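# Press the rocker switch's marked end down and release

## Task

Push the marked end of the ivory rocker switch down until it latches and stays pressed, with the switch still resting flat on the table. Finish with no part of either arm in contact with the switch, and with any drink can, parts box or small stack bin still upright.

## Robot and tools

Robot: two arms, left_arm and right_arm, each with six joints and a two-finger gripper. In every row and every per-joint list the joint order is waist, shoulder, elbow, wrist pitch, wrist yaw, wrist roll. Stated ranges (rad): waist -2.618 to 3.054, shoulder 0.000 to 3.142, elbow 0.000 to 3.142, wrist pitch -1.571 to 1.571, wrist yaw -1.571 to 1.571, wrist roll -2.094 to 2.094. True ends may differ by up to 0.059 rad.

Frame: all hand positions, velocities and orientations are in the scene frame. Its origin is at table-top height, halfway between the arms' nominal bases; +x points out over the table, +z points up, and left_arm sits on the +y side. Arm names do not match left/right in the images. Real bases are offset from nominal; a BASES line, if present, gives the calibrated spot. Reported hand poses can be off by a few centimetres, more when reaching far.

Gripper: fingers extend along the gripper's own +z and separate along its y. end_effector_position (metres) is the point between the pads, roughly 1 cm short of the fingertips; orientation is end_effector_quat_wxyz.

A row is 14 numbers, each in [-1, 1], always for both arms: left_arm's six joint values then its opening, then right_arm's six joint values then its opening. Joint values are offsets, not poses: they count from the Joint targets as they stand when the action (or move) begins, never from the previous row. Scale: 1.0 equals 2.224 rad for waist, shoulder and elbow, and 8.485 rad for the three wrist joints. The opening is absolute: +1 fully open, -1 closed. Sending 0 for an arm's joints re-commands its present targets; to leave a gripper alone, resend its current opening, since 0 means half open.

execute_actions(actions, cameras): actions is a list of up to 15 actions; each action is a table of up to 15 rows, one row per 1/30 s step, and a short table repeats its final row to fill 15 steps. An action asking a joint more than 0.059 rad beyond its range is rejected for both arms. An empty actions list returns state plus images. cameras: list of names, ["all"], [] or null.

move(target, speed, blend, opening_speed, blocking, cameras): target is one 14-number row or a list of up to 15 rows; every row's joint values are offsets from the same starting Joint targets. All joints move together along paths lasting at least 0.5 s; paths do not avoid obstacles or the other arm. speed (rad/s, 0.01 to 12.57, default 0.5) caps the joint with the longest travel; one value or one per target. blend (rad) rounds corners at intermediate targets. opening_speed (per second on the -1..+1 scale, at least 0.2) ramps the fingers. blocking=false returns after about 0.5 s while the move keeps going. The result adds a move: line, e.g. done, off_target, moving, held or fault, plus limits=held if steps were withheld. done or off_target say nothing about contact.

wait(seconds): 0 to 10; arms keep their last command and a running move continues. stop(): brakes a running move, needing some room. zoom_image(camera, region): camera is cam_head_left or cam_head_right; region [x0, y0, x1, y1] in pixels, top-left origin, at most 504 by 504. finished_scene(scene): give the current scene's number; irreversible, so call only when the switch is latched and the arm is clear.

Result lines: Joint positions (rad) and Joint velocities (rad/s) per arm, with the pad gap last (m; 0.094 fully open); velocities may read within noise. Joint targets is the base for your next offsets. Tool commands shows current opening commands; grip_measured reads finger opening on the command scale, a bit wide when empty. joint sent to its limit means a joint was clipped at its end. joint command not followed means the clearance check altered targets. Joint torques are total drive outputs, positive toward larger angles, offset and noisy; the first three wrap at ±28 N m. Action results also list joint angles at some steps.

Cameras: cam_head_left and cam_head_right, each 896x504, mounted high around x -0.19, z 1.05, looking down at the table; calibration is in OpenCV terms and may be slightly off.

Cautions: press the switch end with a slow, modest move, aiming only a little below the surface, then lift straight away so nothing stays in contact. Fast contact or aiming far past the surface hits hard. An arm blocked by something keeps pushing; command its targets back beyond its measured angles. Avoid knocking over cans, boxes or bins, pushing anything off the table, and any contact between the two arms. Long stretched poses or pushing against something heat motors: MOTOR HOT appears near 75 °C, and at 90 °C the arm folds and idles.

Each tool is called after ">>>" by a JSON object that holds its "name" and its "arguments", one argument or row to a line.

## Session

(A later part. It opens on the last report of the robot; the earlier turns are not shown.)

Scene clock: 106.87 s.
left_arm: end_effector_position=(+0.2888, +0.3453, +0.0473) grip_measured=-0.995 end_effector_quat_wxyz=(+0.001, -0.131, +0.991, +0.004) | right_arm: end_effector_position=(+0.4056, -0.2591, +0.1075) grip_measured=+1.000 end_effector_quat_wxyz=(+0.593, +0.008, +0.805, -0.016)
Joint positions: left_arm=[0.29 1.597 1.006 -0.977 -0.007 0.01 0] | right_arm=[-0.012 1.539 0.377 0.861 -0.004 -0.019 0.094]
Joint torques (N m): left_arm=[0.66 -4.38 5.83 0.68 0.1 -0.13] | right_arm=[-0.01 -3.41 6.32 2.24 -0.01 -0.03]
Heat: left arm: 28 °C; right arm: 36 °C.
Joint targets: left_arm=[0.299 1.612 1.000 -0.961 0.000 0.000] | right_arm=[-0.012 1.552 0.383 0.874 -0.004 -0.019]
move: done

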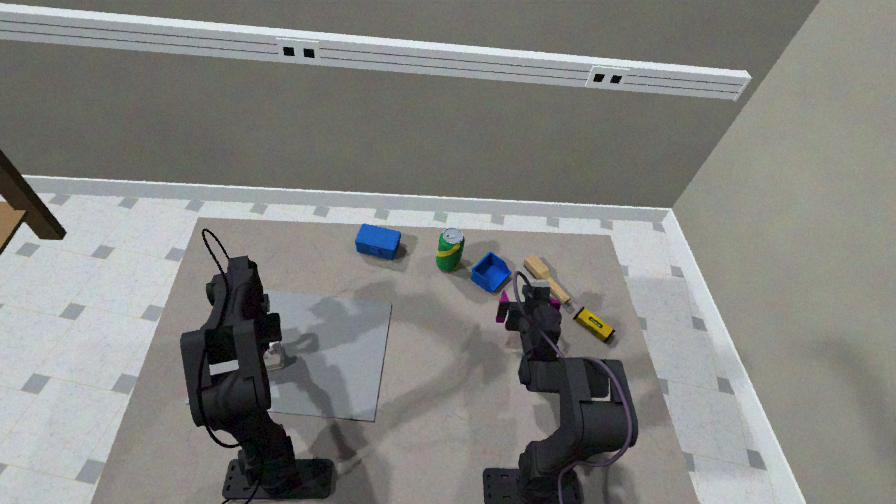

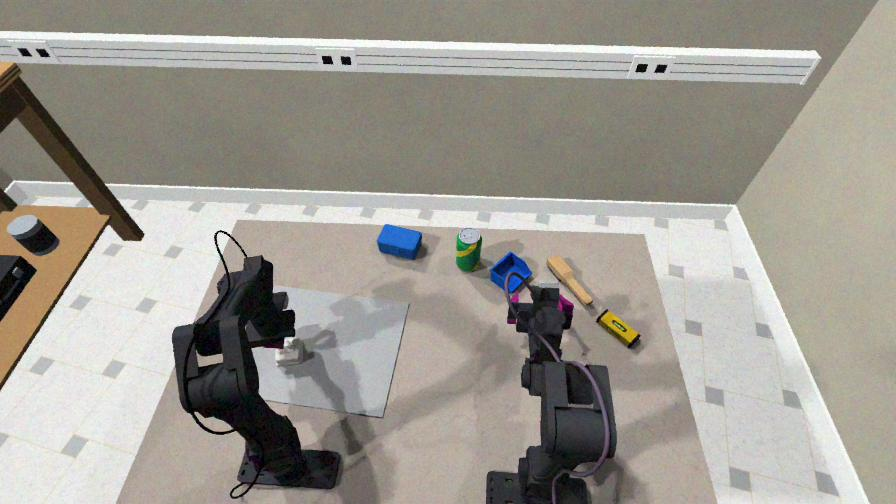

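>>> {"name": "move", "arguments": {
  "target": [0, 0.00246, -0.00502, 0.00196, 0, 0, -1.0, 0, 0, 0, 0, 0, 0, 1.0],
  "speed": 0.1,
  "cameras": ["all"]
}}

>>> {"name": "zoom_image", "arguments": {
  "camera": "cam_head_right",
  "region": [245, 310, 315, 380]
}}

Scene clock: 110.83 s.
left_arm: end_effector_position=(+0.2895, +0.3455, +0.0450) grip_measured=-0.995 end_effector_quat_wxyz=(+0.004, -0.131, +0.991, +0.004) | right_arm: end_effector_position=(+0.4056, -0.2591, +0.1075) grip_measured=+1.000 end_effector_quat_wxyz=(+0.593, +0.008, +0.805, -0.016)
Joint positions: left_arm=[0.29 1.597 0.996 -0.96 -0.007 0.01 0] | right_arm=[-0.012 1.539 0.377 0.861 -0.004 -0.019 0.094]
Joint torques (N m): left_arm=[0.7 -4.1 5.86 0.67 0.08 -0.13] | right_arm=[0.01 -3.38 6.34 2.24 -0.01 -0.03]
Heat: left arm: 28 °C; right arm: 37 °C.
Joint targets: left_arm=[0.299 1.618 0.989 -0.945 0.000 0.000] | right_arm=[-0.012 1.552 0.383 0.874 -0.004 -0.019]
move: done

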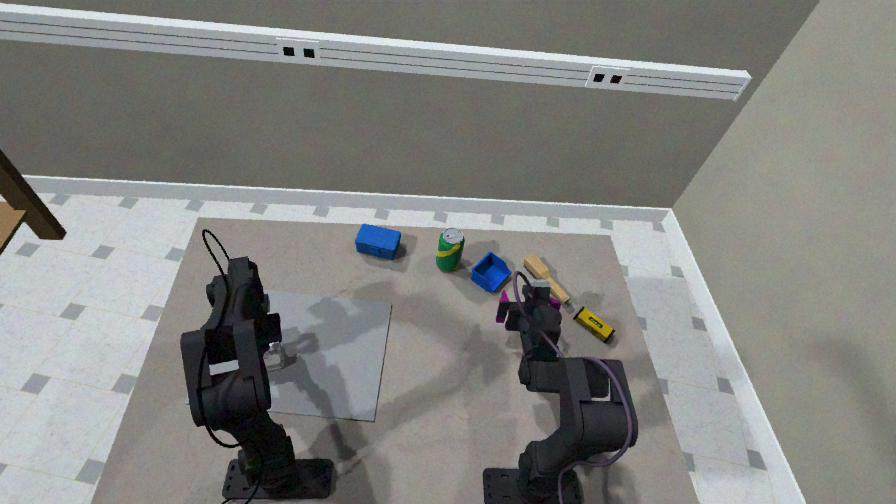

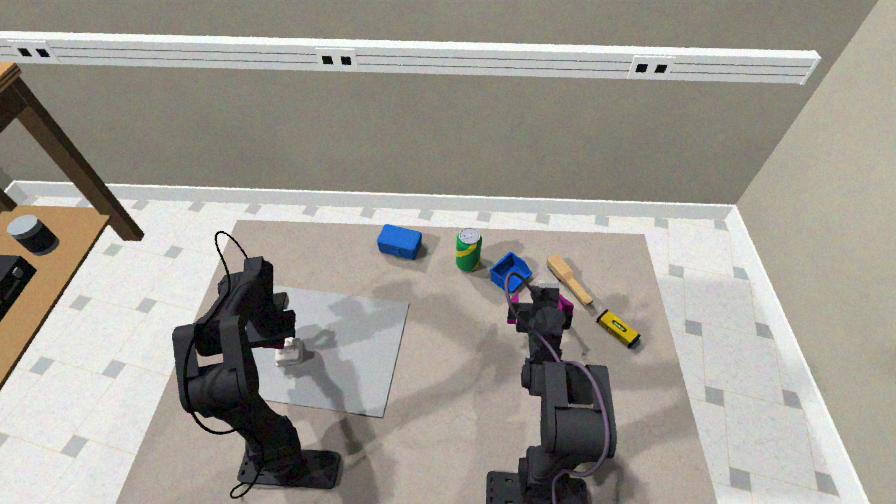

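Scaled by 7.200 from the camera's 896x504 image, which has a finer 1280x720 frame.

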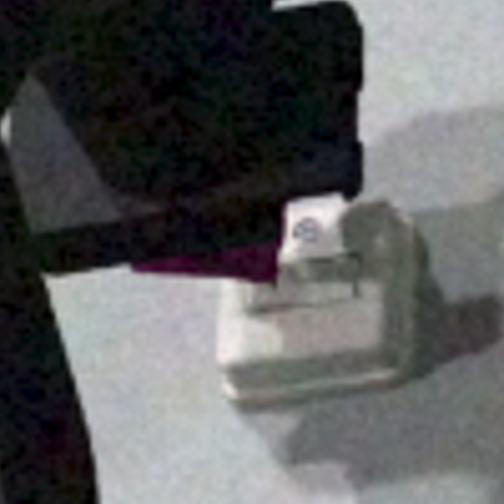

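>>> {"name": "move", "arguments": {
  "target": [0, 0.00246, -0.00502, 0.00196, 0, 0, -1.0, 0, 0, 0, 0, 0, 0, 1.0],
  "speed": 0.1,
  "cameras": ["all"]
}}

>>> {"name": "zoom_image", "arguments": {
  "camera": "cam_head_right",
  "region": [245, 310, 315, 380]
}}

Scene clock: 112.63 s.
left_arm: end_effector_position=(+0.2892, +0.3454, +0.0420) grip_measured=-0.995 end_effector_quat_wxyz=(+0.002, -0.131, +0.991, +0.004) | right_arm: end_effector_position=(+0.4056, -0.2591, +0.1075) grip_measured=+1.000 end_effector_quat_wxyz=(+0.593, +0.008, +0.805, -0.016)
Joint positions: left_arm=[0.29 1.605 0.991 -0.952 -0.007 0.01 0] | right_arm=[-0.012 1.539 0.377 0.861 -0.004 -0.019 0.094]
Joint torques (N m): left_arm=[0.68 -4.23 5.23 0.79 0.09 -0.11] | right_arm=[-0.01 -3.4 6.34 2.24 -0.01 -0.02]
Heat: left arm: 28 °C; right arm: 37 °C.
Joint targets: left_arm=[0.299 1.623 0.978 -0.929 0.000 0.000] | right_arm=[-0.012 1.552 0.383 0.874 -0.004 -0.019]
move: done

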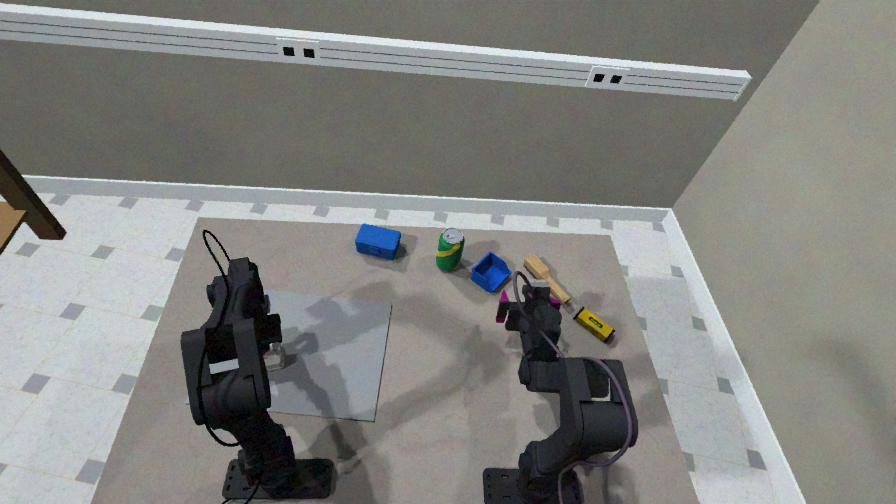

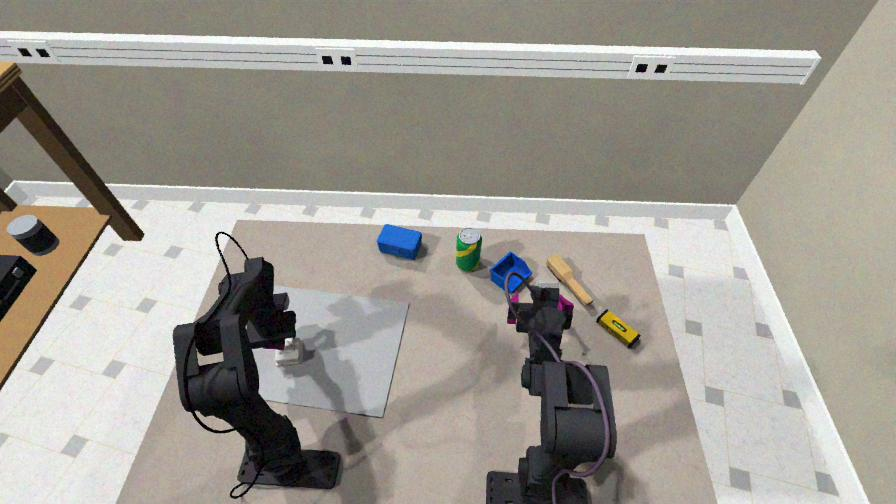

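Scaled by 7.200 from the camera's 896x504 image, which has a finer 1280x720 frame.

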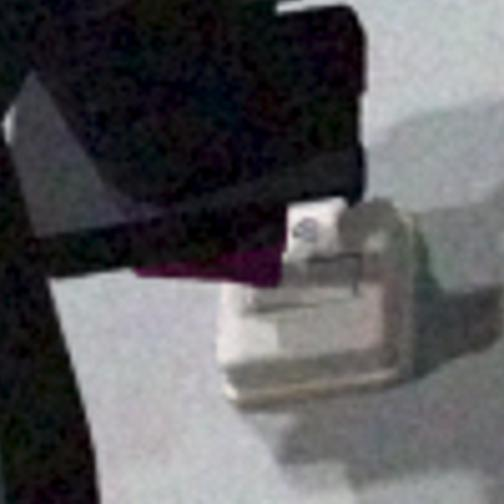

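>>> {"name": "move", "arguments": {
  "target": [0, 0.00246, -0.00502, 0.00196, 0, 0, -1.0, 0, 0, 0, 0, 0, 0, 1.0],
  "speed": 0.1,
  "cameras": ["all"]
}}

>>> {"name": "zoom_image", "arguments": {
  "camera": "cam_head_right",
  "region": [245, 310, 315, 380]
}}

Scene clock: 114.63 s.
left_arm: end_effector_position=(+0.2890, +0.3461, +0.0371) grip_measured=-0.995 end_effector_quat_wxyz=(+0.003, -0.132, +0.991, +0.004) | right_arm: end_effector_position=(+0.4056, -0.2591, +0.1075) grip_measured=+1.000 end_effector_quat_wxyz=(+0.593, +0.008, +0.805, -0.016)
Joint positions: left_arm=[0.293 1.61 0.976 -0.93 -0.007 0.01 0] | right_arm=[-0.012 1.539 0.377 0.861 -0.004 -0.019 0.094]
Joint torques (N m): left_arm=[0.36 -4.19 5.57 0.73 0.09 -0.14] | right_arm=[-0.01 -3.41 6.32 2.24 -0.01 -0.02]
Heat: left arm: 28 °C; right arm: 37 °C.
Joint targets: left_arm=[0.299 1.629 0.967 -0.912 0.000 0.000] | right_arm=[-0.012 1.552 0.383 0.874 -0.004 -0.019]
move: done

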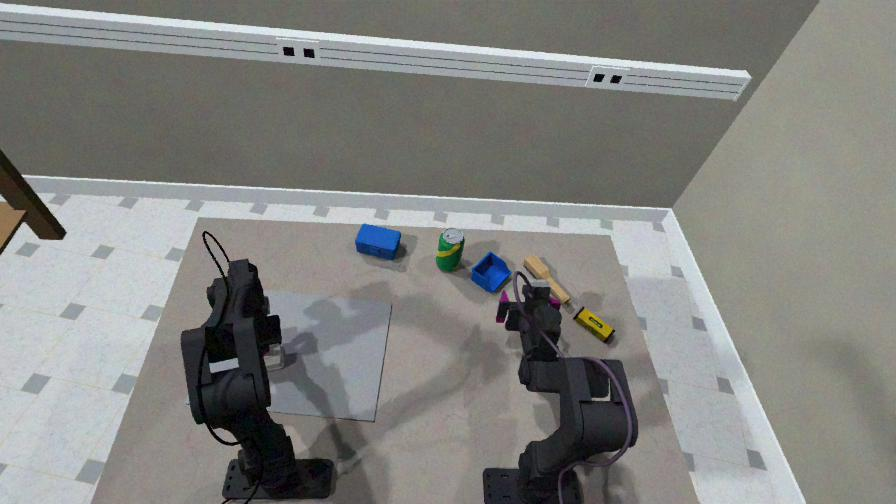

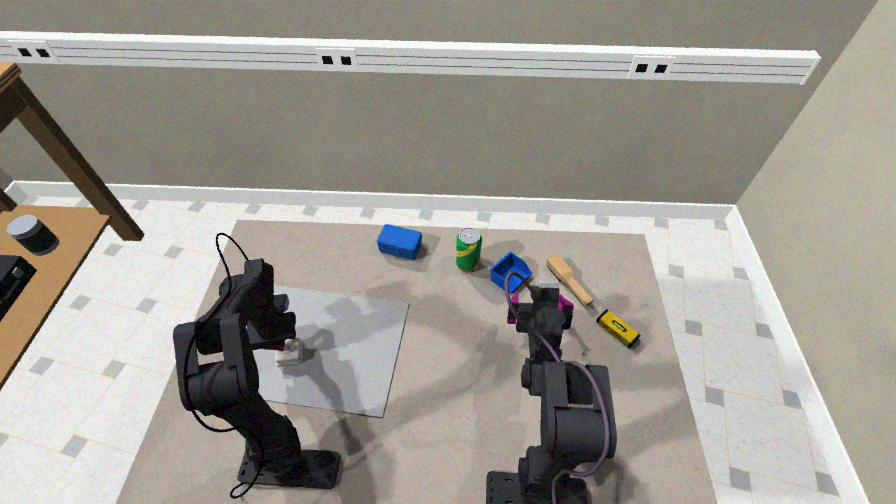

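Scaled by 7.200 from the camera's 896x504 image, which has a finer 1280x720 frame.

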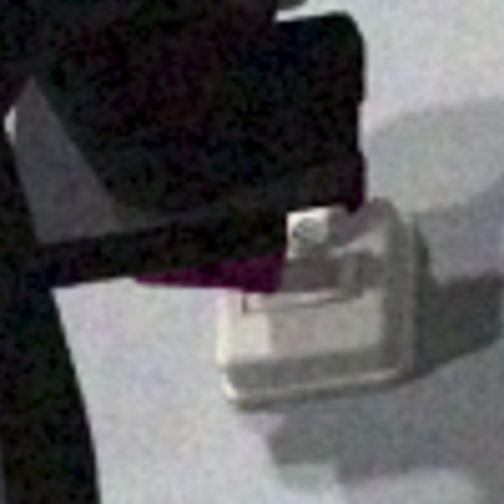

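>>> {"name": "move", "arguments": {
  "target": [0, 0.00246, -0.00502, 0.00196, 0, 0, -1.0, 0, 0, 0, 0, 0, 0, 1.0],
  "speed": 0.1,
  "cameras": ["all"]
}}

>>> {"name": "zoom_image", "arguments": {
  "camera": "cam_head_right",
  "region": [245, 310, 315, 380]
}}

Scene clock: 116.37 s.
left_arm: end_effector_position=(+0.2890, +0.3461, +0.0368) grip_measured=-0.995 end_effector_quat_wxyz=(+0.003, -0.132, +0.991, +0.004) | right_arm: end_effector_position=(+0.4056, -0.2591, +0.1075) grip_measured=+1.000 end_effector_quat_wxyz=(+0.593, +0.008, +0.805, -0.016)
Joint positions: left_arm=[0.293 1.61 0.975 -0.928 -0.007 0.01 0] | right_arm=[-0.012 1.539 0.377 0.861 -0.004 -0.019 0.094]
Joint torques (N m): left_arm=[0.39 -3.75 4.62 0.89 0.09 -0.15] | right_arm=[-0.01 -3.4 6.34 2.24 -0.02 -0.02]
Heat: left arm: 28 °C; right arm: 37 °C.
Joint targets: left_arm=[0.299 1.634 0.956 -0.895 0.000 0.000] | right_arm=[-0.012 1.552 0.383 0.874 -0.004 -0.019]
move: done

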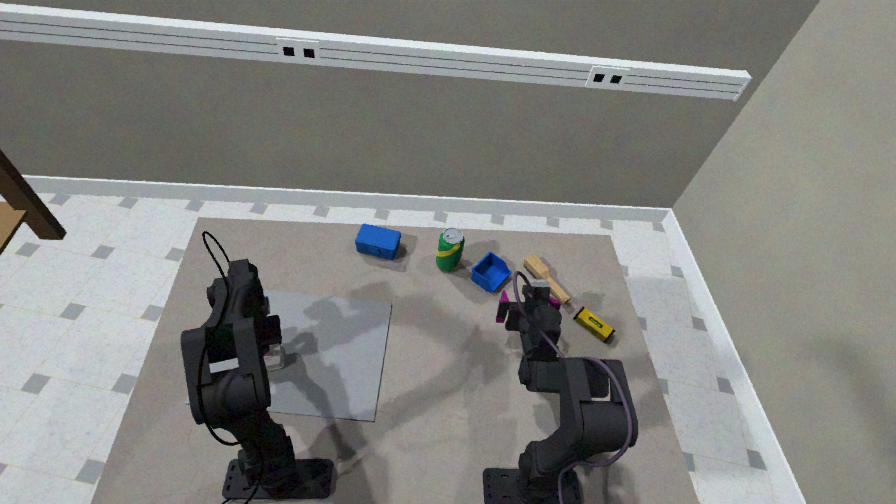

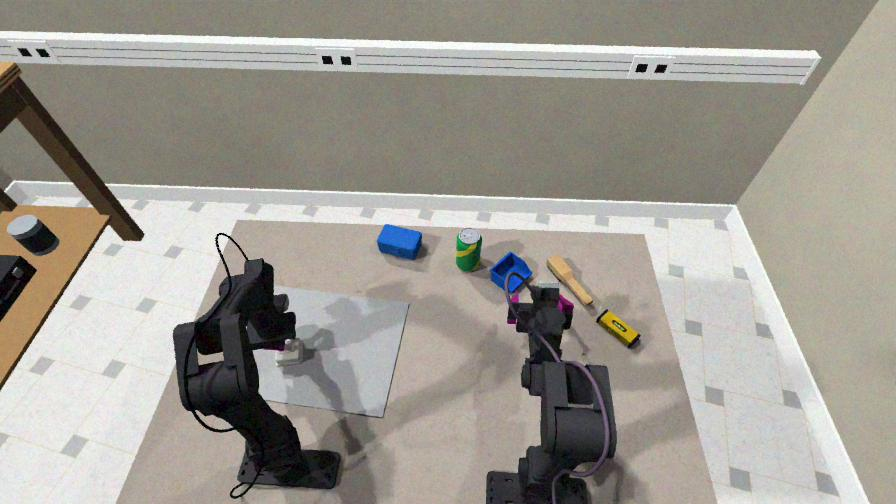

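Scaled by 7.200 from the camera's 896x504 image, which has a finer 1280x720 frame.

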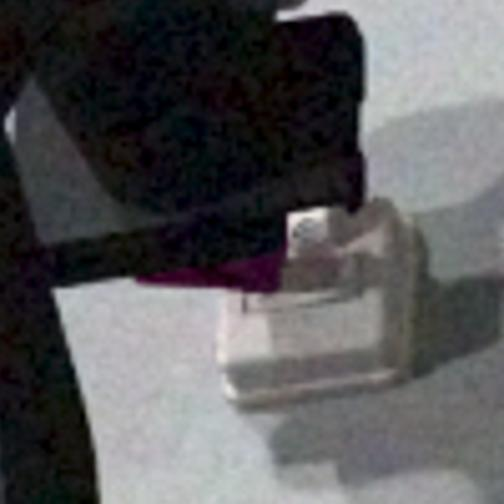

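>>> {"name": "move", "arguments": {
  "target": [
    [0, -0.0378, 0.1007, -0.03595, 0, 0, -1.0, 0, 0, 0, 0, 0, 0, 1.0],
    [0.18, -0.0378, 0.1007, -0.03595, 0, 0, -1.0, 0, 0, 0, 0, 0, 0, 1.0]
  ],
  "speed": 0.4,
  "cameras": ["all"]
}}

>>> {"name": "zoom_image", "arguments": {
  "camera": "cam_head_right",
  "region": [255, 320, 325, 390]
}}

>>> {"name": "zoom_image", "arguments": {
  "camera": "cam_head_left",
  "region": [230, 320, 300, 390]
}}

Scene clock: 120.70 s.
left_arm: end_effector_position=(+0.2358, +0.4365, +0.0891) grip_measured=-0.995 end_effector_quat_wxyz=(-0.020, -0.329, +0.944, -0.005) | right_arm: end_effector_position=(+0.4056, -0.2591, +0.1075) grip_measured=+1.000 end_effector_quat_wxyz=(+0.593, +0.008, +0.805, -0.016)
Joint positions: left_arm=[0.697 1.579 1.158 -1.191 -0.005 0.009 0] | right_arm=[-0.012 1.539 0.377 0.861 -0.004 -0.019 0.094]
Joint torques (N m): left_arm=[0.12 -7.92 8.79 0.36 0.07 -0.13] | right_arm=[-0.01 -3.4 6.34 2.24 -0.01 -0.02]
Heat: left arm: 27 °C; right arm: 37 °C.
Joint targets: left_arm=[0.699 1.550 1.180 -1.200 0.000 0.000] | right_arm=[-0.012 1.552 0.383 0.874 -0.004 -0.019]
move: done

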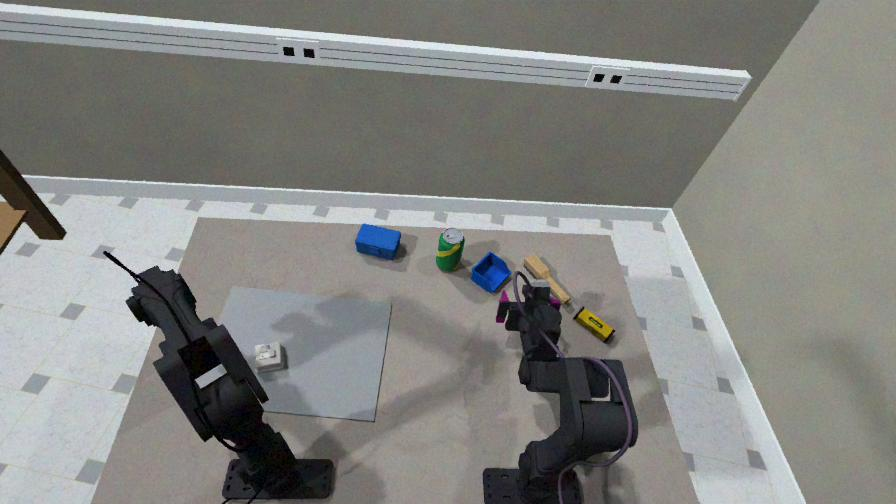

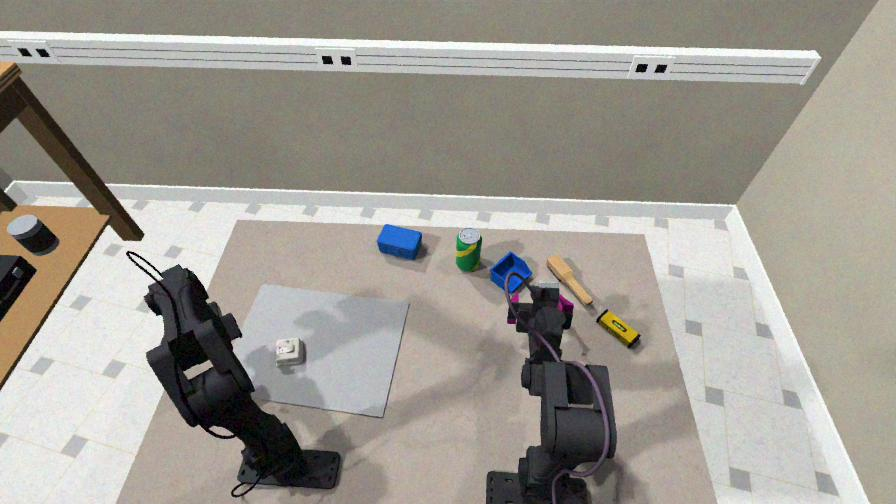

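Scaled by 7.200 from the camera's 896x504 image, which has a finer 1280x720 frame.

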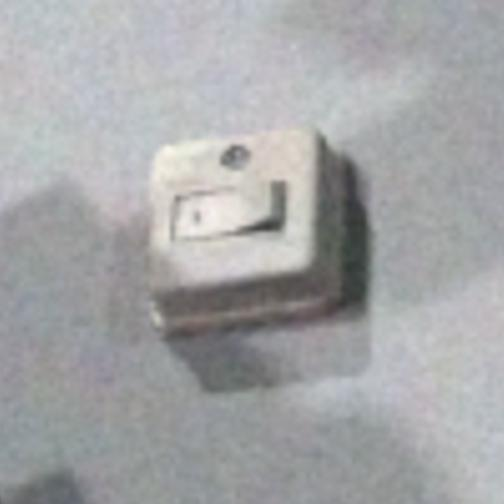

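Scaled by 7.200 from the camera's 896x504 image, which has a finer 1280x720 frame.

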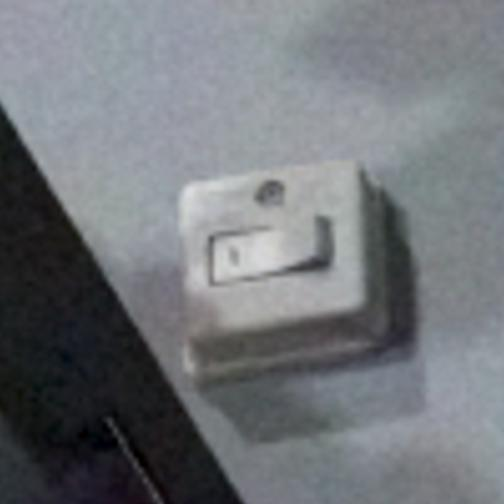

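>>> {"name": "move", "arguments": {
  "target": [
    [0,0,0,0,0,0,-1.0, 0,0,0.2549,-0.06765,0,0,-1.0],
    [0,0,0,0,0,0,-1.0, 0.00868,0.0861,0.45157,-0.24615,0.00047,0.00224,-1.0]
  ],
  "speed": 1.2,
  "blend": 0.1,
  "cameras": ["all"]
}}

>>> {"name": "zoom_image", "arguments": {
  "camera": "cam_head_right",
  "region": [480, 290, 580, 390]
}}

>>> {"name": "zoom_image", "arguments": {
  "camera": "cam_head_left",
  "region": [470, 290, 570, 390]
}}

Scene clock: 184.93 s.
left_arm: end_effector_position=(+0.2356, +0.4363, +0.0891) grip_measured=-0.995 end_effector_quat_wxyz=(-0.021, -0.329, +0.944, -0.005) | right_arm: end_effector_position=(+0.3128, -0.2509, +0.0974) grip_measured=-0.996 end_effector_quat_wxyz=(-0.004, +0.011, +1.000, +0.002)
Joint positions: left_arm=[0.697 1.579 1.158 -1.192 -0.005 0.009 0] | right_arm=[0.002 1.725 1.351 -1.205 -0.004 -0.006 0]
Joint torques (N m): left_arm=[0.17 -7.94 8.77 0.35 0.07 -0.1] | right_arm=[0.47 -5.15 9.61 0.23 0.04 0.04]
Heat: left arm: 29 °C; right arm: 39 °C.
Joint targets: left_arm=[0.699 1.550 1.180 -1.200 0.000 0.000] | right_arm=[0.007 1.744 1.388 -1.215 0.000 0.000]
move: off_target (right_arm); right_arm: the elbow is farthest, 0.037 rad from its target

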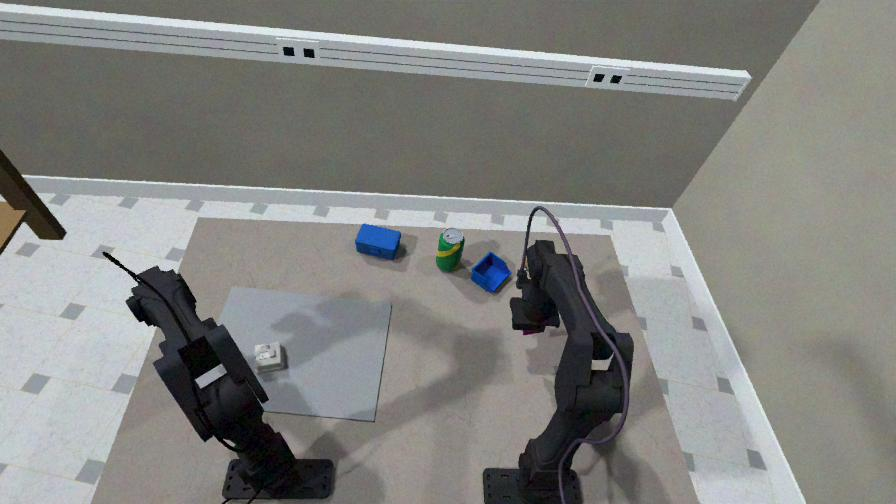

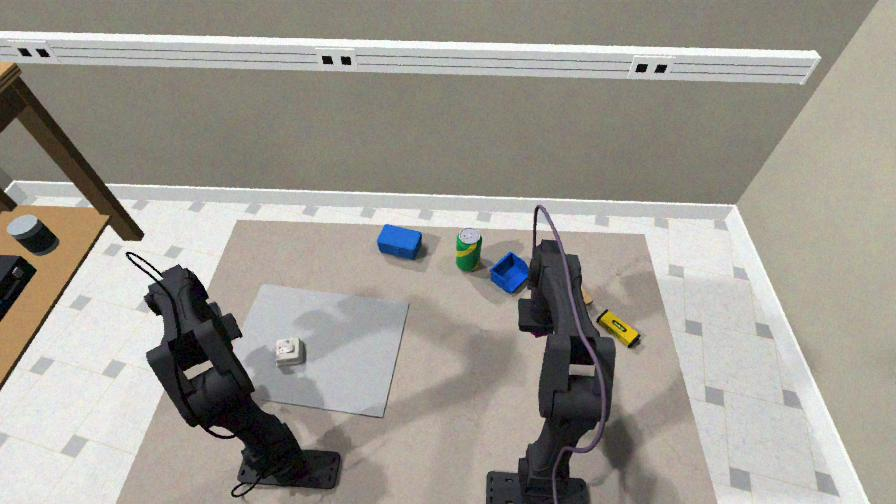

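Scaled by 5.040 from the camera's 896x504 image, which has a finer 1280x720 frame.

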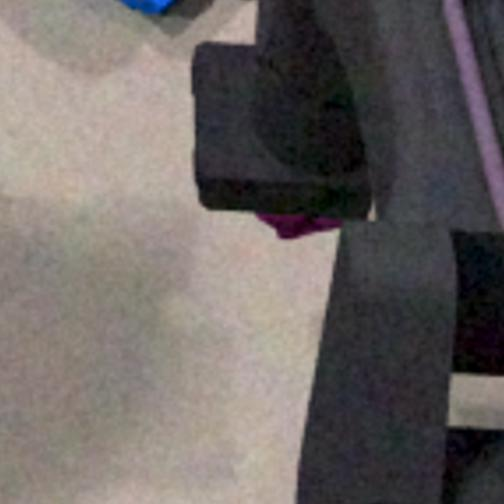

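Scaled by 5.040 from the camera's 896x504 image, which has a finer 1280x720 frame.

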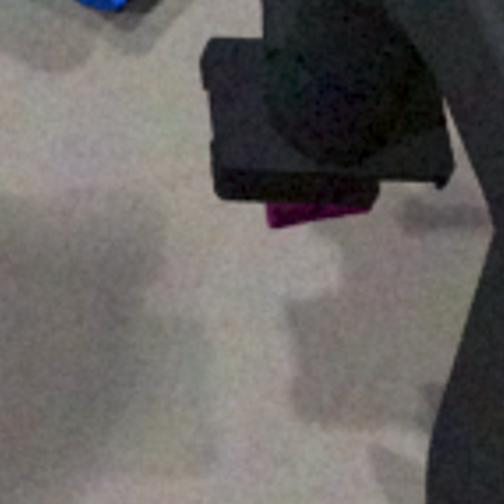

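>>> {"name": "move", "arguments": {
  "target": [-0.39973,0.15558,0.18031,-0.00643,0,0,-1.0, 0.16614,0.19874,0.27905,-0.02022,0,0,-1.0],
  "speed": 0.8,
  "cameras": ["all"]
}}

>>> {"name": "zoom_image", "arguments": {
  "camera": "cam_head_right",
  "region": [440, 260, 540, 360]
}}

>>> {"name": "zoom_image", "arguments": {
  "camera": "cam_head_left",
  "region": [420, 260, 520, 360]
}}

>>> {"name": "zoom_image", "arguments": {
  "camera": "cam_head_right",
  "region": [300, 260, 400, 360]
}}

>>> {"name": "zoom_image", "arguments": {
  "camera": "cam_head_left",
  "region": [290, 260, 390, 360]
}}

Scene clock: 193.63 s.
left_arm: end_effector_position=(+0.3782, +0.1986, +0.1013) grip_measured=-0.995 end_effector_quat_wxyz=(+0.001, +0.111, +0.994, +0.000) | right_arm: end_effector_position=(+0.3981, -0.0980, +0.1020) grip_measured=-0.996 end_effector_quat_wxyz=(+0.002, -0.177, +0.984, +0.002)
Joint positions: left_arm=[-0.196 1.876 1.554 -1.246 0 0.009 0] | right_arm=[0.381 2.161 1.97 -1.376 -0.004 -0.006 0]
Joint torques (N m): left_arm=[0.42 -6.75 9.44 0.45 0.05 -0.1] | right_arm=[-0.4 -8.31 9.72 0.21 0.04 0.04]
Heat: left arm: 29 °C; right arm: 37 °C.
Joint targets: left_arm=[-0.190 1.896 1.581 -1.255 0.000 0.000] | right_arm=[0.377 2.186 2.008 -1.387 0.000 0.000]
move: off_target (right_arm); right_arm: the elbow is farthest, 0.038 rad from its target

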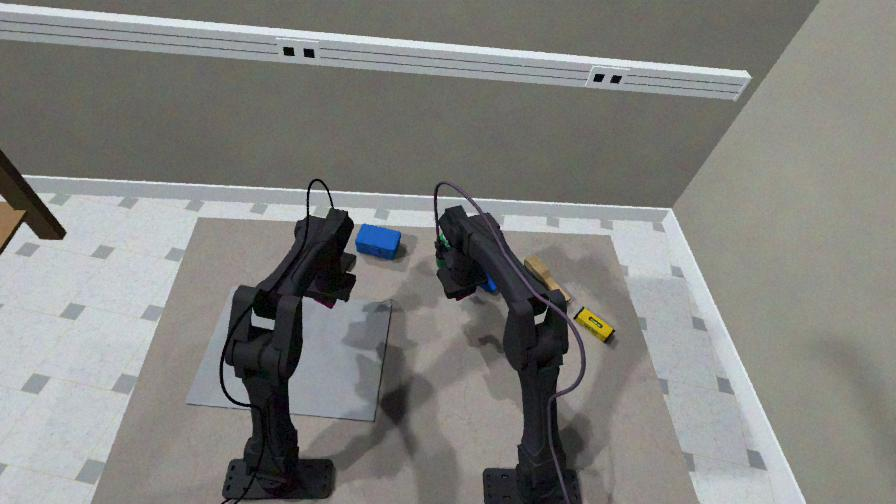

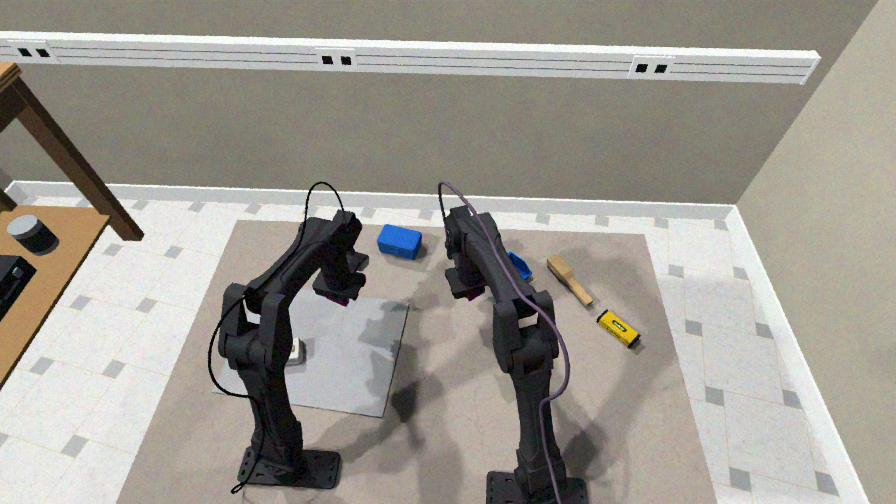

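Scaled by 5.040 from the camera's 896x504 image, which has a finer 1280x720 frame.

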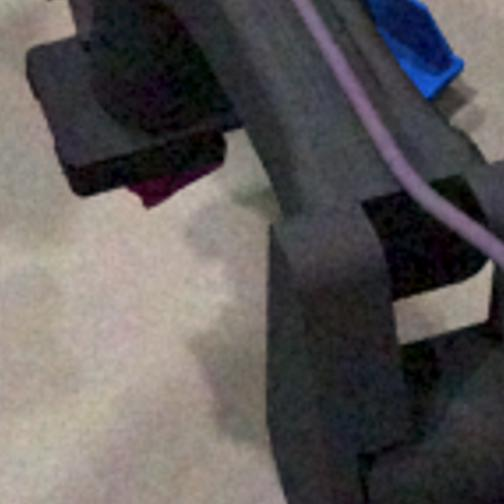

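Scaled by 5.040 from the camera's 896x504 image, which has a finer 1280x720 frame.

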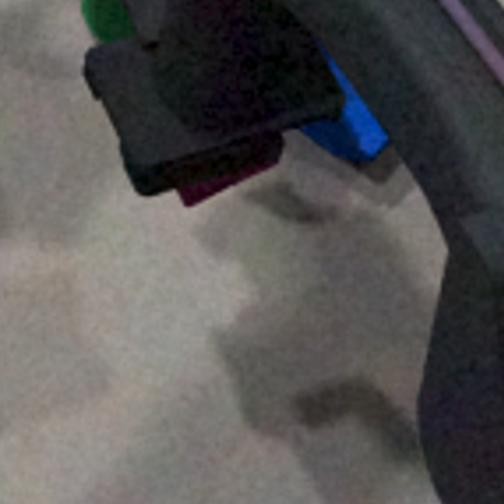

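Scaled by 5.040 from the camera's 896x504 image, which has a finer 1280x720 frame.

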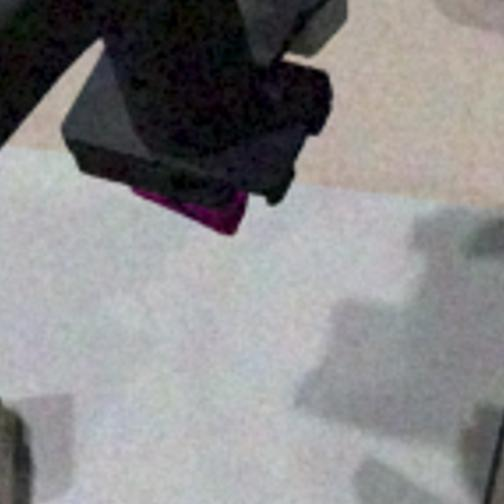

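Scaled by 5.040 from the camera's 896x504 image, which has a finer 1280x720 frame.

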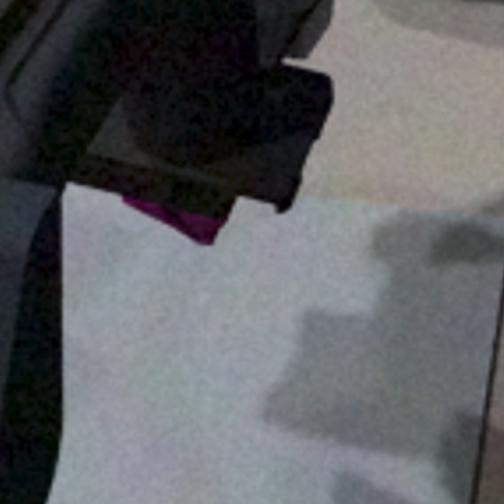

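>>> {"name": "move", "arguments": {
  "target": [0,0.02311,-0.11165,0.03465,0,0,-1.0, 0,0.00854,-0.1286,0.03465,0,0,-1.0],
  "speed": 0.3,
  "cameras": ["all"]
}}

>>> {"name": "zoom_image", "arguments": {
  "camera": "cam_head_right",
  "region": [440, 260, 540, 360]
}}

>>> {"name": "zoom_image", "arguments": {
  "camera": "cam_head_right",
  "region": [300, 260, 400, 360]
}}

Scene clock: 205.97 s.
left_arm: end_effector_position=(+0.3768, +0.1989, +0.0305) grip_measured=-0.995 end_effector_quat_wxyz=(+0.001, +0.111, +0.994, +0.000) | right_arm: end_effector_position=(+0.4021, -0.0966, +0.0355) grip_measured=-0.996 end_effector_quat_wxyz=(+0.011, -0.177, +0.984, +0.004)
Joint positions: left_arm=[-0.196 1.929 1.336 -0.976 0 0.009 0] | right_arm=[0.381 2.182 1.738 -1.105 -0.004 -0.006 0]
Joint torques (N m): left_arm=[0.53 -7.08 5.98 0.69 0.03 -0.12] | right_arm=[-0.39 -8.61 5.12 0.53 0.04 0.03]
Heat: left arm: 29 °C; right arm: 36 °C.
Joint targets: left_arm=[-0.190 1.947 1.332 -0.961 0.000 0.000] | right_arm=[0.377 2.205 1.722 -1.093 0.000 0.000]
move: done

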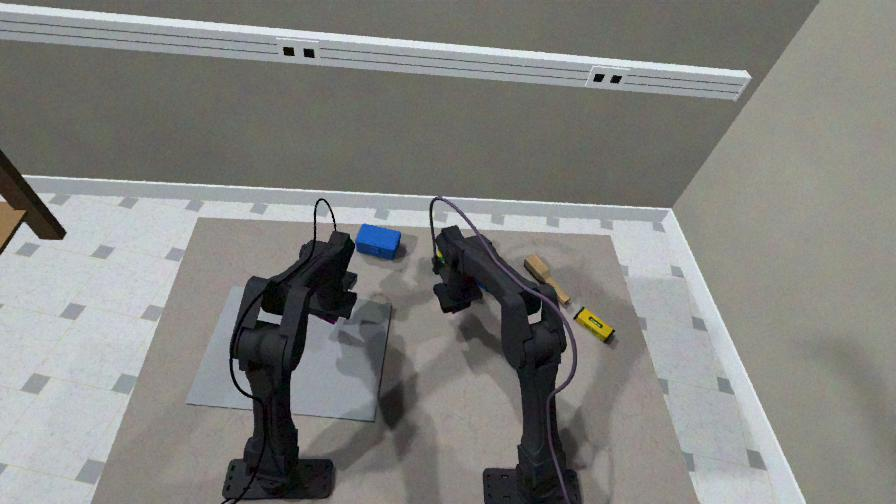

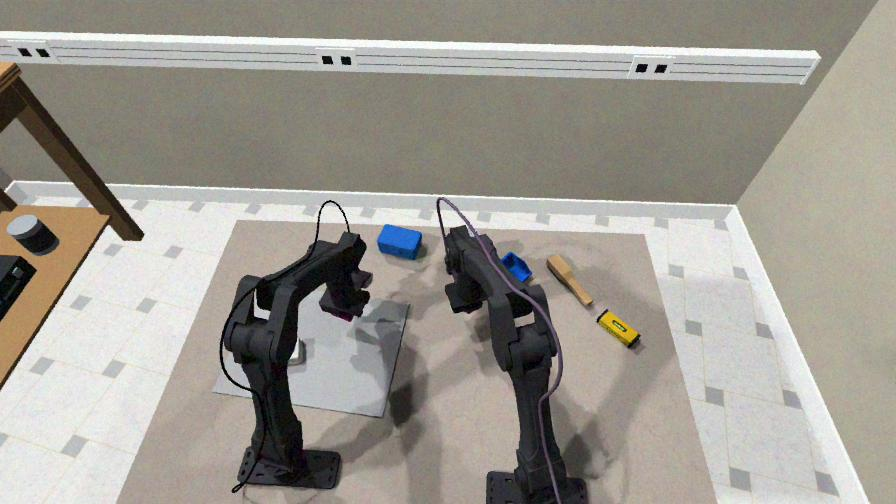

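Scaled by 5.040 from the camera's 896x504 image, which has a finer 1280x720 frame.

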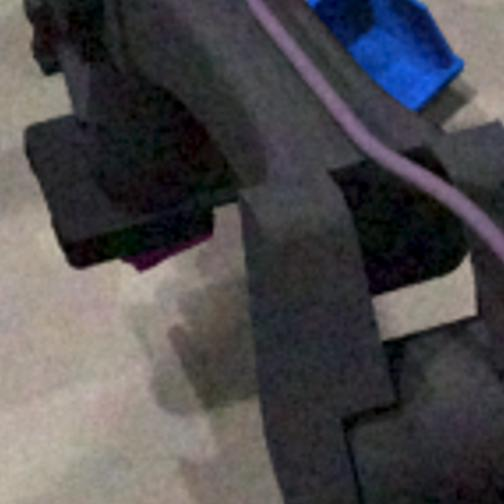

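Scaled by 5.040 from the camera's 896x504 image, which has a finer 1280x720 frame.

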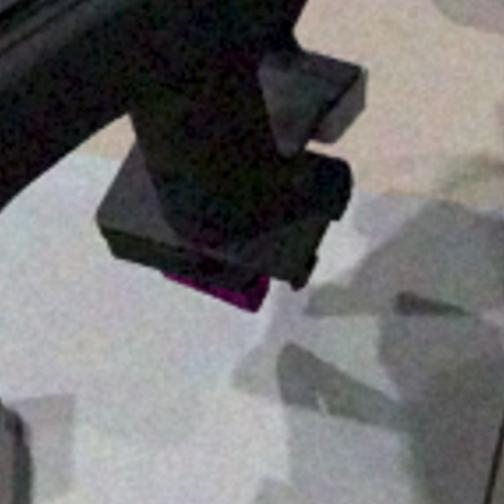

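>>> {"name": "move", "arguments": {
  "target": [0,0.00292,-0.00539,0.00218,0,0,-1.0, 0,0.00368,-0.01196,0.0041,0,0,-1.0],
  "speed": 0.08
}}

>>> {"name": "move", "arguments": {
  "target": [0,0.00292,-0.00539,0.00218,0,0,-1.0, 0,0.00184,-0.00598,0.00205,0,0,-1.0],
  "speed": 0.08
}}

Scene clock: 209.57 s.
left_arm: end_effector_position=(+0.3783, +0.1986, +0.0284) grip_measured=-0.995 end_effector_quat_wxyz=(+0.006, +0.111, +0.994, +0.000) | right_arm: end_effector_position=(+0.4033, -0.0961, +0.0297) grip_measured=-0.996 end_effector_quat_wxyz=(+0.016, -0.177, +0.984, +0.005)
Joint positions: left_arm=[-0.196 1.929 1.327 -0.957 0 0.009 0] | right_arm=[0.381 2.182 1.714 -1.07 -0.004 -0.006 0]
Joint torques (N m): left_arm=[0.28 -6.63 5.85 0.68 0.02 -0.1] | right_arm=[-0.4 -8.02 4.9 0.57 0.04 0.03]
Heat: left arm: 28 °C; right arm: 36 °C.
Joint targets: left_arm=[-0.190 1.954 1.321 -0.942 0.000 0.000] | right_arm=[0.377 2.213 1.696 -1.058 0.000 0.000]
move: done

Scene clock: 210.47 s.
left_arm: end_effector_position=(+0.3779, +0.1987, +0.0224) grip_measured=-0.995 end_effector_quat_wxyz=(+0.004, +0.111, +0.994, +0.000) | right_arm: end_effector_position=(+0.4026, -0.0964, +0.0227) grip_measured=-0.996 end_effector_quat_wxyz=(+0.013, -0.177, +0.984, +0.004)
Joint positions: left_arm=[-0.196 1.938 1.315 -0.939 0 0.009 0] | right_arm=[0.381 2.191 1.7 -1.053 -0.004 -0.006 0]
Joint torques (N m): left_arm=[0.49 -6.84 5.71 0.67 0.02 -0.11] | right_arm=[-0.4 -8.36 4.93 0.53 0.04 0.04]
Heat: left arm: 28 °C; right arm: 36 °C.
Joint targets: left_arm=[-0.190 1.961 1.309 -0.924 0.000 0.000] | right_arm=[0.377 2.217 1.682 -1.040 0.000 0.000]
move: done

>>> {"name": "move", "arguments": {
  "target": [0,0.00292,-0.00539,0.00218,0,0,-1.0, 0,0.00184,-0.00598,0.00205,0,0,-1.0],
  "speed": 0.06
}}

>>> {"name": "move", "arguments": {
  "target": [0,0.00292,-0.00539,0.00218,0,0,-1.0, 0,0.00184,-0.00598,0.00205,0,0,-1.0],
  "speed": 0.06
}}

Scene clock: 212.53 s.
left_arm: end_effector_position=(+0.3775, +0.1987, +0.0173) grip_measured=-0.995 end_effector_quat_wxyz=(+0.004, +0.111, +0.994, +0.000) | right_arm: end_effector_position=(+0.4029, -0.0963, +0.0196) grip_measured=-0.996 end_effector_quat_wxyz=(+0.016, -0.177, +0.984, +0.005)
Joint positions: left_arm=[-0.196 1.945 1.303 -0.921 0 0.009 0] | right_arm=[0.381 2.191 1.688 -1.036 -0.004 -0.006 0]
Joint torques (N m): left_arm=[0.38 -6.87 5.71 0.67 0.02 -0.12] | right_arm=[-0.39 -8.09 4.86 0.51 0.04 0.04]
Heat: left arm: 28 °C; right arm: 35 °C.
Joint targets: left_arm=[-0.190 1.967 1.297 -0.905 0.000 0.000] | right_arm=[0.377 2.221 1.669 -1.023 0.000 0.000]
move: done

Scene clock: 213.43 s.
left_arm: end_effector_position=(+0.3771, +0.1988, +0.0123) grip_measured=-0.995 end_effector_quat_wxyz=(+0.004, +0.111, +0.994, +0.000) | right_arm: end_effector_position=(+0.4020, -0.0966, +0.0131) grip_measured=-0.996 end_effector_quat_wxyz=(+0.013, -0.177, +0.984, +0.004)
Joint positions: left_arm=[-0.196 1.951 1.291 -0.902 0 0.009 0] | right_arm=[0.381 2.199 1.674 -1.018 -0.004 -0.006 0]
Joint torques (N m): left_arm=[0.4 -6.95 5.72 0.67 0.03 -0.11] | right_arm=[-0.4 -8.38 4.88 0.54 0.04 0.04]
Heat: left arm: 28 °C; right arm: 35 °C.
Joint targets: left_arm=[-0.190 1.974 1.284 -0.887 0.000 0.000] | right_arm=[0.377 2.225 1.656 -1.006 0.000 0.000]
move: done

>>> {"name": "move", "arguments": {
  "target": [0,0.00175,-0.00323,0.00131,0,0,-1.0, 0,0.0011,-0.00359,0.00123,0,0,-1.0],
  "speed": 0.05
}}

>>> {"name": "move", "arguments": {
  "target": [0,0.00175,-0.00323,0.00131,0,0,-1.0, 0,0.0011,-0.00359,0.00123,0,0,-1.0],
  "speed": 0.05
}}

Scene clock: 215.10 s.
left_arm: end_effector_position=(+0.3775, +0.1987, +0.0107) grip_measured=-0.995 end_effector_quat_wxyz=(+0.006, +0.111, +0.994, +0.000) | right_arm: end_effector_position=(+0.4022, -0.0965, +0.0113) grip_measured=-0.996 end_effector_quat_wxyz=(+0.015, -0.177, +0.984, +0.004)
Joint positions: left_arm=[-0.196 1.951 1.284 -0.891 0 0.009 0] | right_arm=[0.381 2.199 1.666 -1.008 -0.004 -0.006 0]
Joint torques (N m): left_arm=[0.38 -6.65 5.72 0.69 0.01 -0.11] | right_arm=[-0.4 -8.2 4.85 0.61 0.04 0.03]
Heat: left arm: 28 °C; right arm: 35 °C.
Joint targets: left_arm=[-0.190 1.978 1.277 -0.876 0.000 0.000] | right_arm=[0.377 2.228 1.648 -0.995 0.000 0.000]
move: done

Scene clock: 215.87 s.
left_arm: end_effector_position=(+0.3785, +0.1985, +0.0091) grip_measured=-0.995 end_effector_quat_wxyz=(+0.007, +0.111, +0.994, -0.001) | right_arm: end_effector_position=(+0.4022, -0.0965, +0.0094) grip_measured=-0.996 end_effector_quat_wxyz=(+0.016, -0.177, +0.984, +0.005)
Joint positions: left_arm=[-0.196 1.955 1.282 -0.883 0 0.009 0] | right_arm=[0.381 2.199 1.658 -0.998 -0.004 -0.006 0]
Joint torques (N m): left_arm=[0.42 -6.71 5.2 0.79 0.02 -0.1] | right_arm=[-0.4 -8.01 4.85 0.54 0.04 0.03]
Heat: left arm: 28 °C; right arm: 35 °C.
Joint targets: left_arm=[-0.190 1.981 1.270 -0.864 0.000 0.000] | right_arm=[0.377 2.230 1.640 -0.985 0.000 0.000]
move: done

>>> {"name": "move", "arguments": {
  "target": [0,-0.006,0.016,-0.006,0,0,-1.0, 0,0.0011,-0.00359,0.00123,0,0,-1.0],
  "speed": 0.05
}}

>>> {"name": "move", "arguments": {
  "target": [0,0,0,0,0,0,-1.0, 0,0.0011,-0.00359,0.00123,0,0,-1.0],
  "speed": 0.05
}}

Scene clock: 218.43 s.
left_arm: end_effector_position=(+0.3746, +0.1994, +0.0095) grip_measured=-0.995 end_effector_quat_wxyz=(-0.001, +0.111, +0.994, +0.000) | right_arm: end_effector_position=(+0.4021, -0.0966, +0.0054) grip_measured=-0.996 end_effector_quat_wxyz=(+0.015, -0.177, +0.984, +0.005)
Joint positions: left_arm=[-0.196 1.955 1.284 -0.902 0 0.009 0] | right_arm=[0.381 2.204 1.651 -0.986 -0.004 -0.006 0]
Joint torques (N m): left_arm=[0.34 -7.64 8.44 0.36 0 -0.09] | right_arm=[-0.39 -8.25 4.72 0.53 0.04 0.03]
Heat: left arm: 28 °C; right arm: 35 °C.
Joint targets: left_arm=[-0.190 1.968 1.306 -0.915 0.000 0.000] | right_arm=[0.377 2.233 1.632 -0.975 0.000 0.000]
move: done

Scene clock: 219.13 s.
left_arm: end_effector_position=(+0.3744, +0.1994, +0.0095) grip_measured=-0.995 end_effector_quat_wxyz=(-0.002, +0.111, +0.994, +0.000) | right_arm: end_effector_position=(+0.4021, -0.0966, +0.0051) grip_measured=-0.996 end_effector_quat_wxyz=(+0.015, -0.177, +0.984, +0.005)
Joint positions: left_arm=[-0.196 1.955 1.284 -0.902 0 0.009 0] | right_arm=[0.381 2.204 1.65 -0.985 -0.004 -0.006 0]
Joint torques (N m): left_arm=[0.36 -7.73 8.4 0.4 0.04 -0.11] | right_arm=[-0.4 -8.09 4.21 0.63 0.04 0.03]
Heat: left arm: 28 °C; right arm: 35 °C.
Joint targets: left_arm=[-0.190 1.968 1.306 -0.915 0.000 0.000] | right_arm=[0.377 2.235 1.624 -0.964 0.000 0.000]
move: done

>>> {"name": "move", "arguments": {
  "target": [
    [0,-0.03237,0.12365,-0.04002,0,0,-1.0, 0,-0.02203,0.17293,-0.04981,0,0,-1.0],
    [0.09218,-0.1205,0.01079,-0.03359,0,0,-1.0, -0.16951,-0.22077,-0.10612,-0.02958,0,0,-1.0],
    [0.09218,-0.18795,-0.16007,0.14319,-0.01674,-0.0053,-1.0, -0.17491,-0.3071,-0.30306,0.14897,-0.00047,-0.00224,-1.0],
    [0.09218,-0.19155,-0.42896,0.21567,-0.01674,-0.0053,1.0, -0.17491,-0.3071,-0.558,0.21662,-0.00047,-0.00224,1.0]
  ],
  "speed": [0.5,0.9,1.2,0.9],
  "cameras": ["all"]
}}

Scene clock: 233.10 s.
left_arm: end_effector_position=(+0.4299, +0.2937, +0.0940) grip_measured=+0.999 end_effector_quat_wxyz=(+0.583, -0.049, +0.810, +0.041) | right_arm: end_effector_position=(+0.4089, -0.2576, +0.0972) grip_measured=+0.997 end_effector_quat_wxyz=(+0.579, +0.008, +0.815, -0.015)
Joint positions: left_arm=[0.012 1.572 0.352 0.894 -0.129 -0.035 0.094] | right_arm=[-0.007 1.574 0.394 0.845 -0.002 -0.017 0.094]
Joint torques (N m): left_arm=[0.23 -7.27 5.72 2.38 -0.12 -0.17] | right_arm=[-0.46 -6.19 4.75 2.42 -0.03 -0.04]
Heat: left arm: 28 °C; right arm: 36 °C.
Joint targets: left_arm=[0.015 1.542 0.352 0.914 -0.142 -0.045] | right_arm=[-0.012 1.552 0.383 0.874 -0.004 -0.018]
move: done

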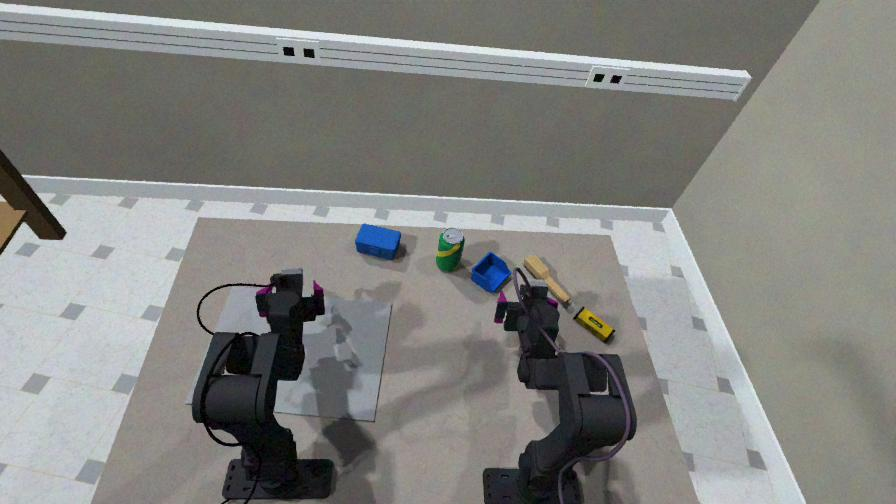

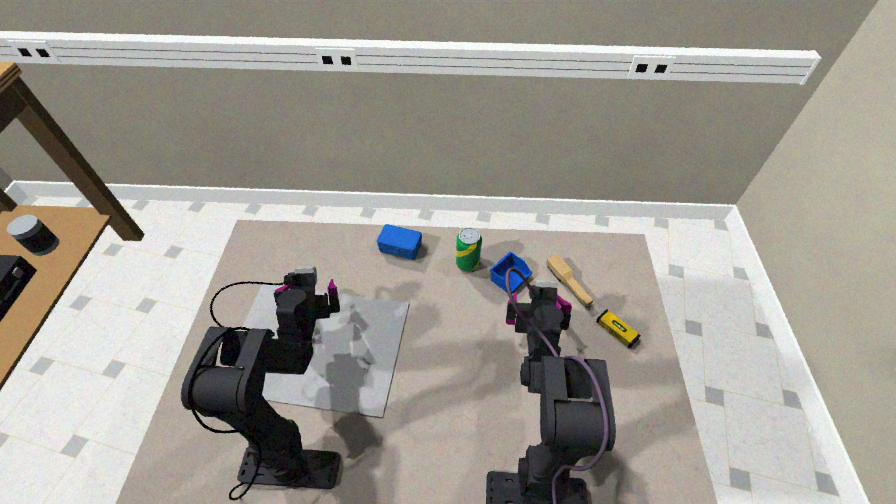

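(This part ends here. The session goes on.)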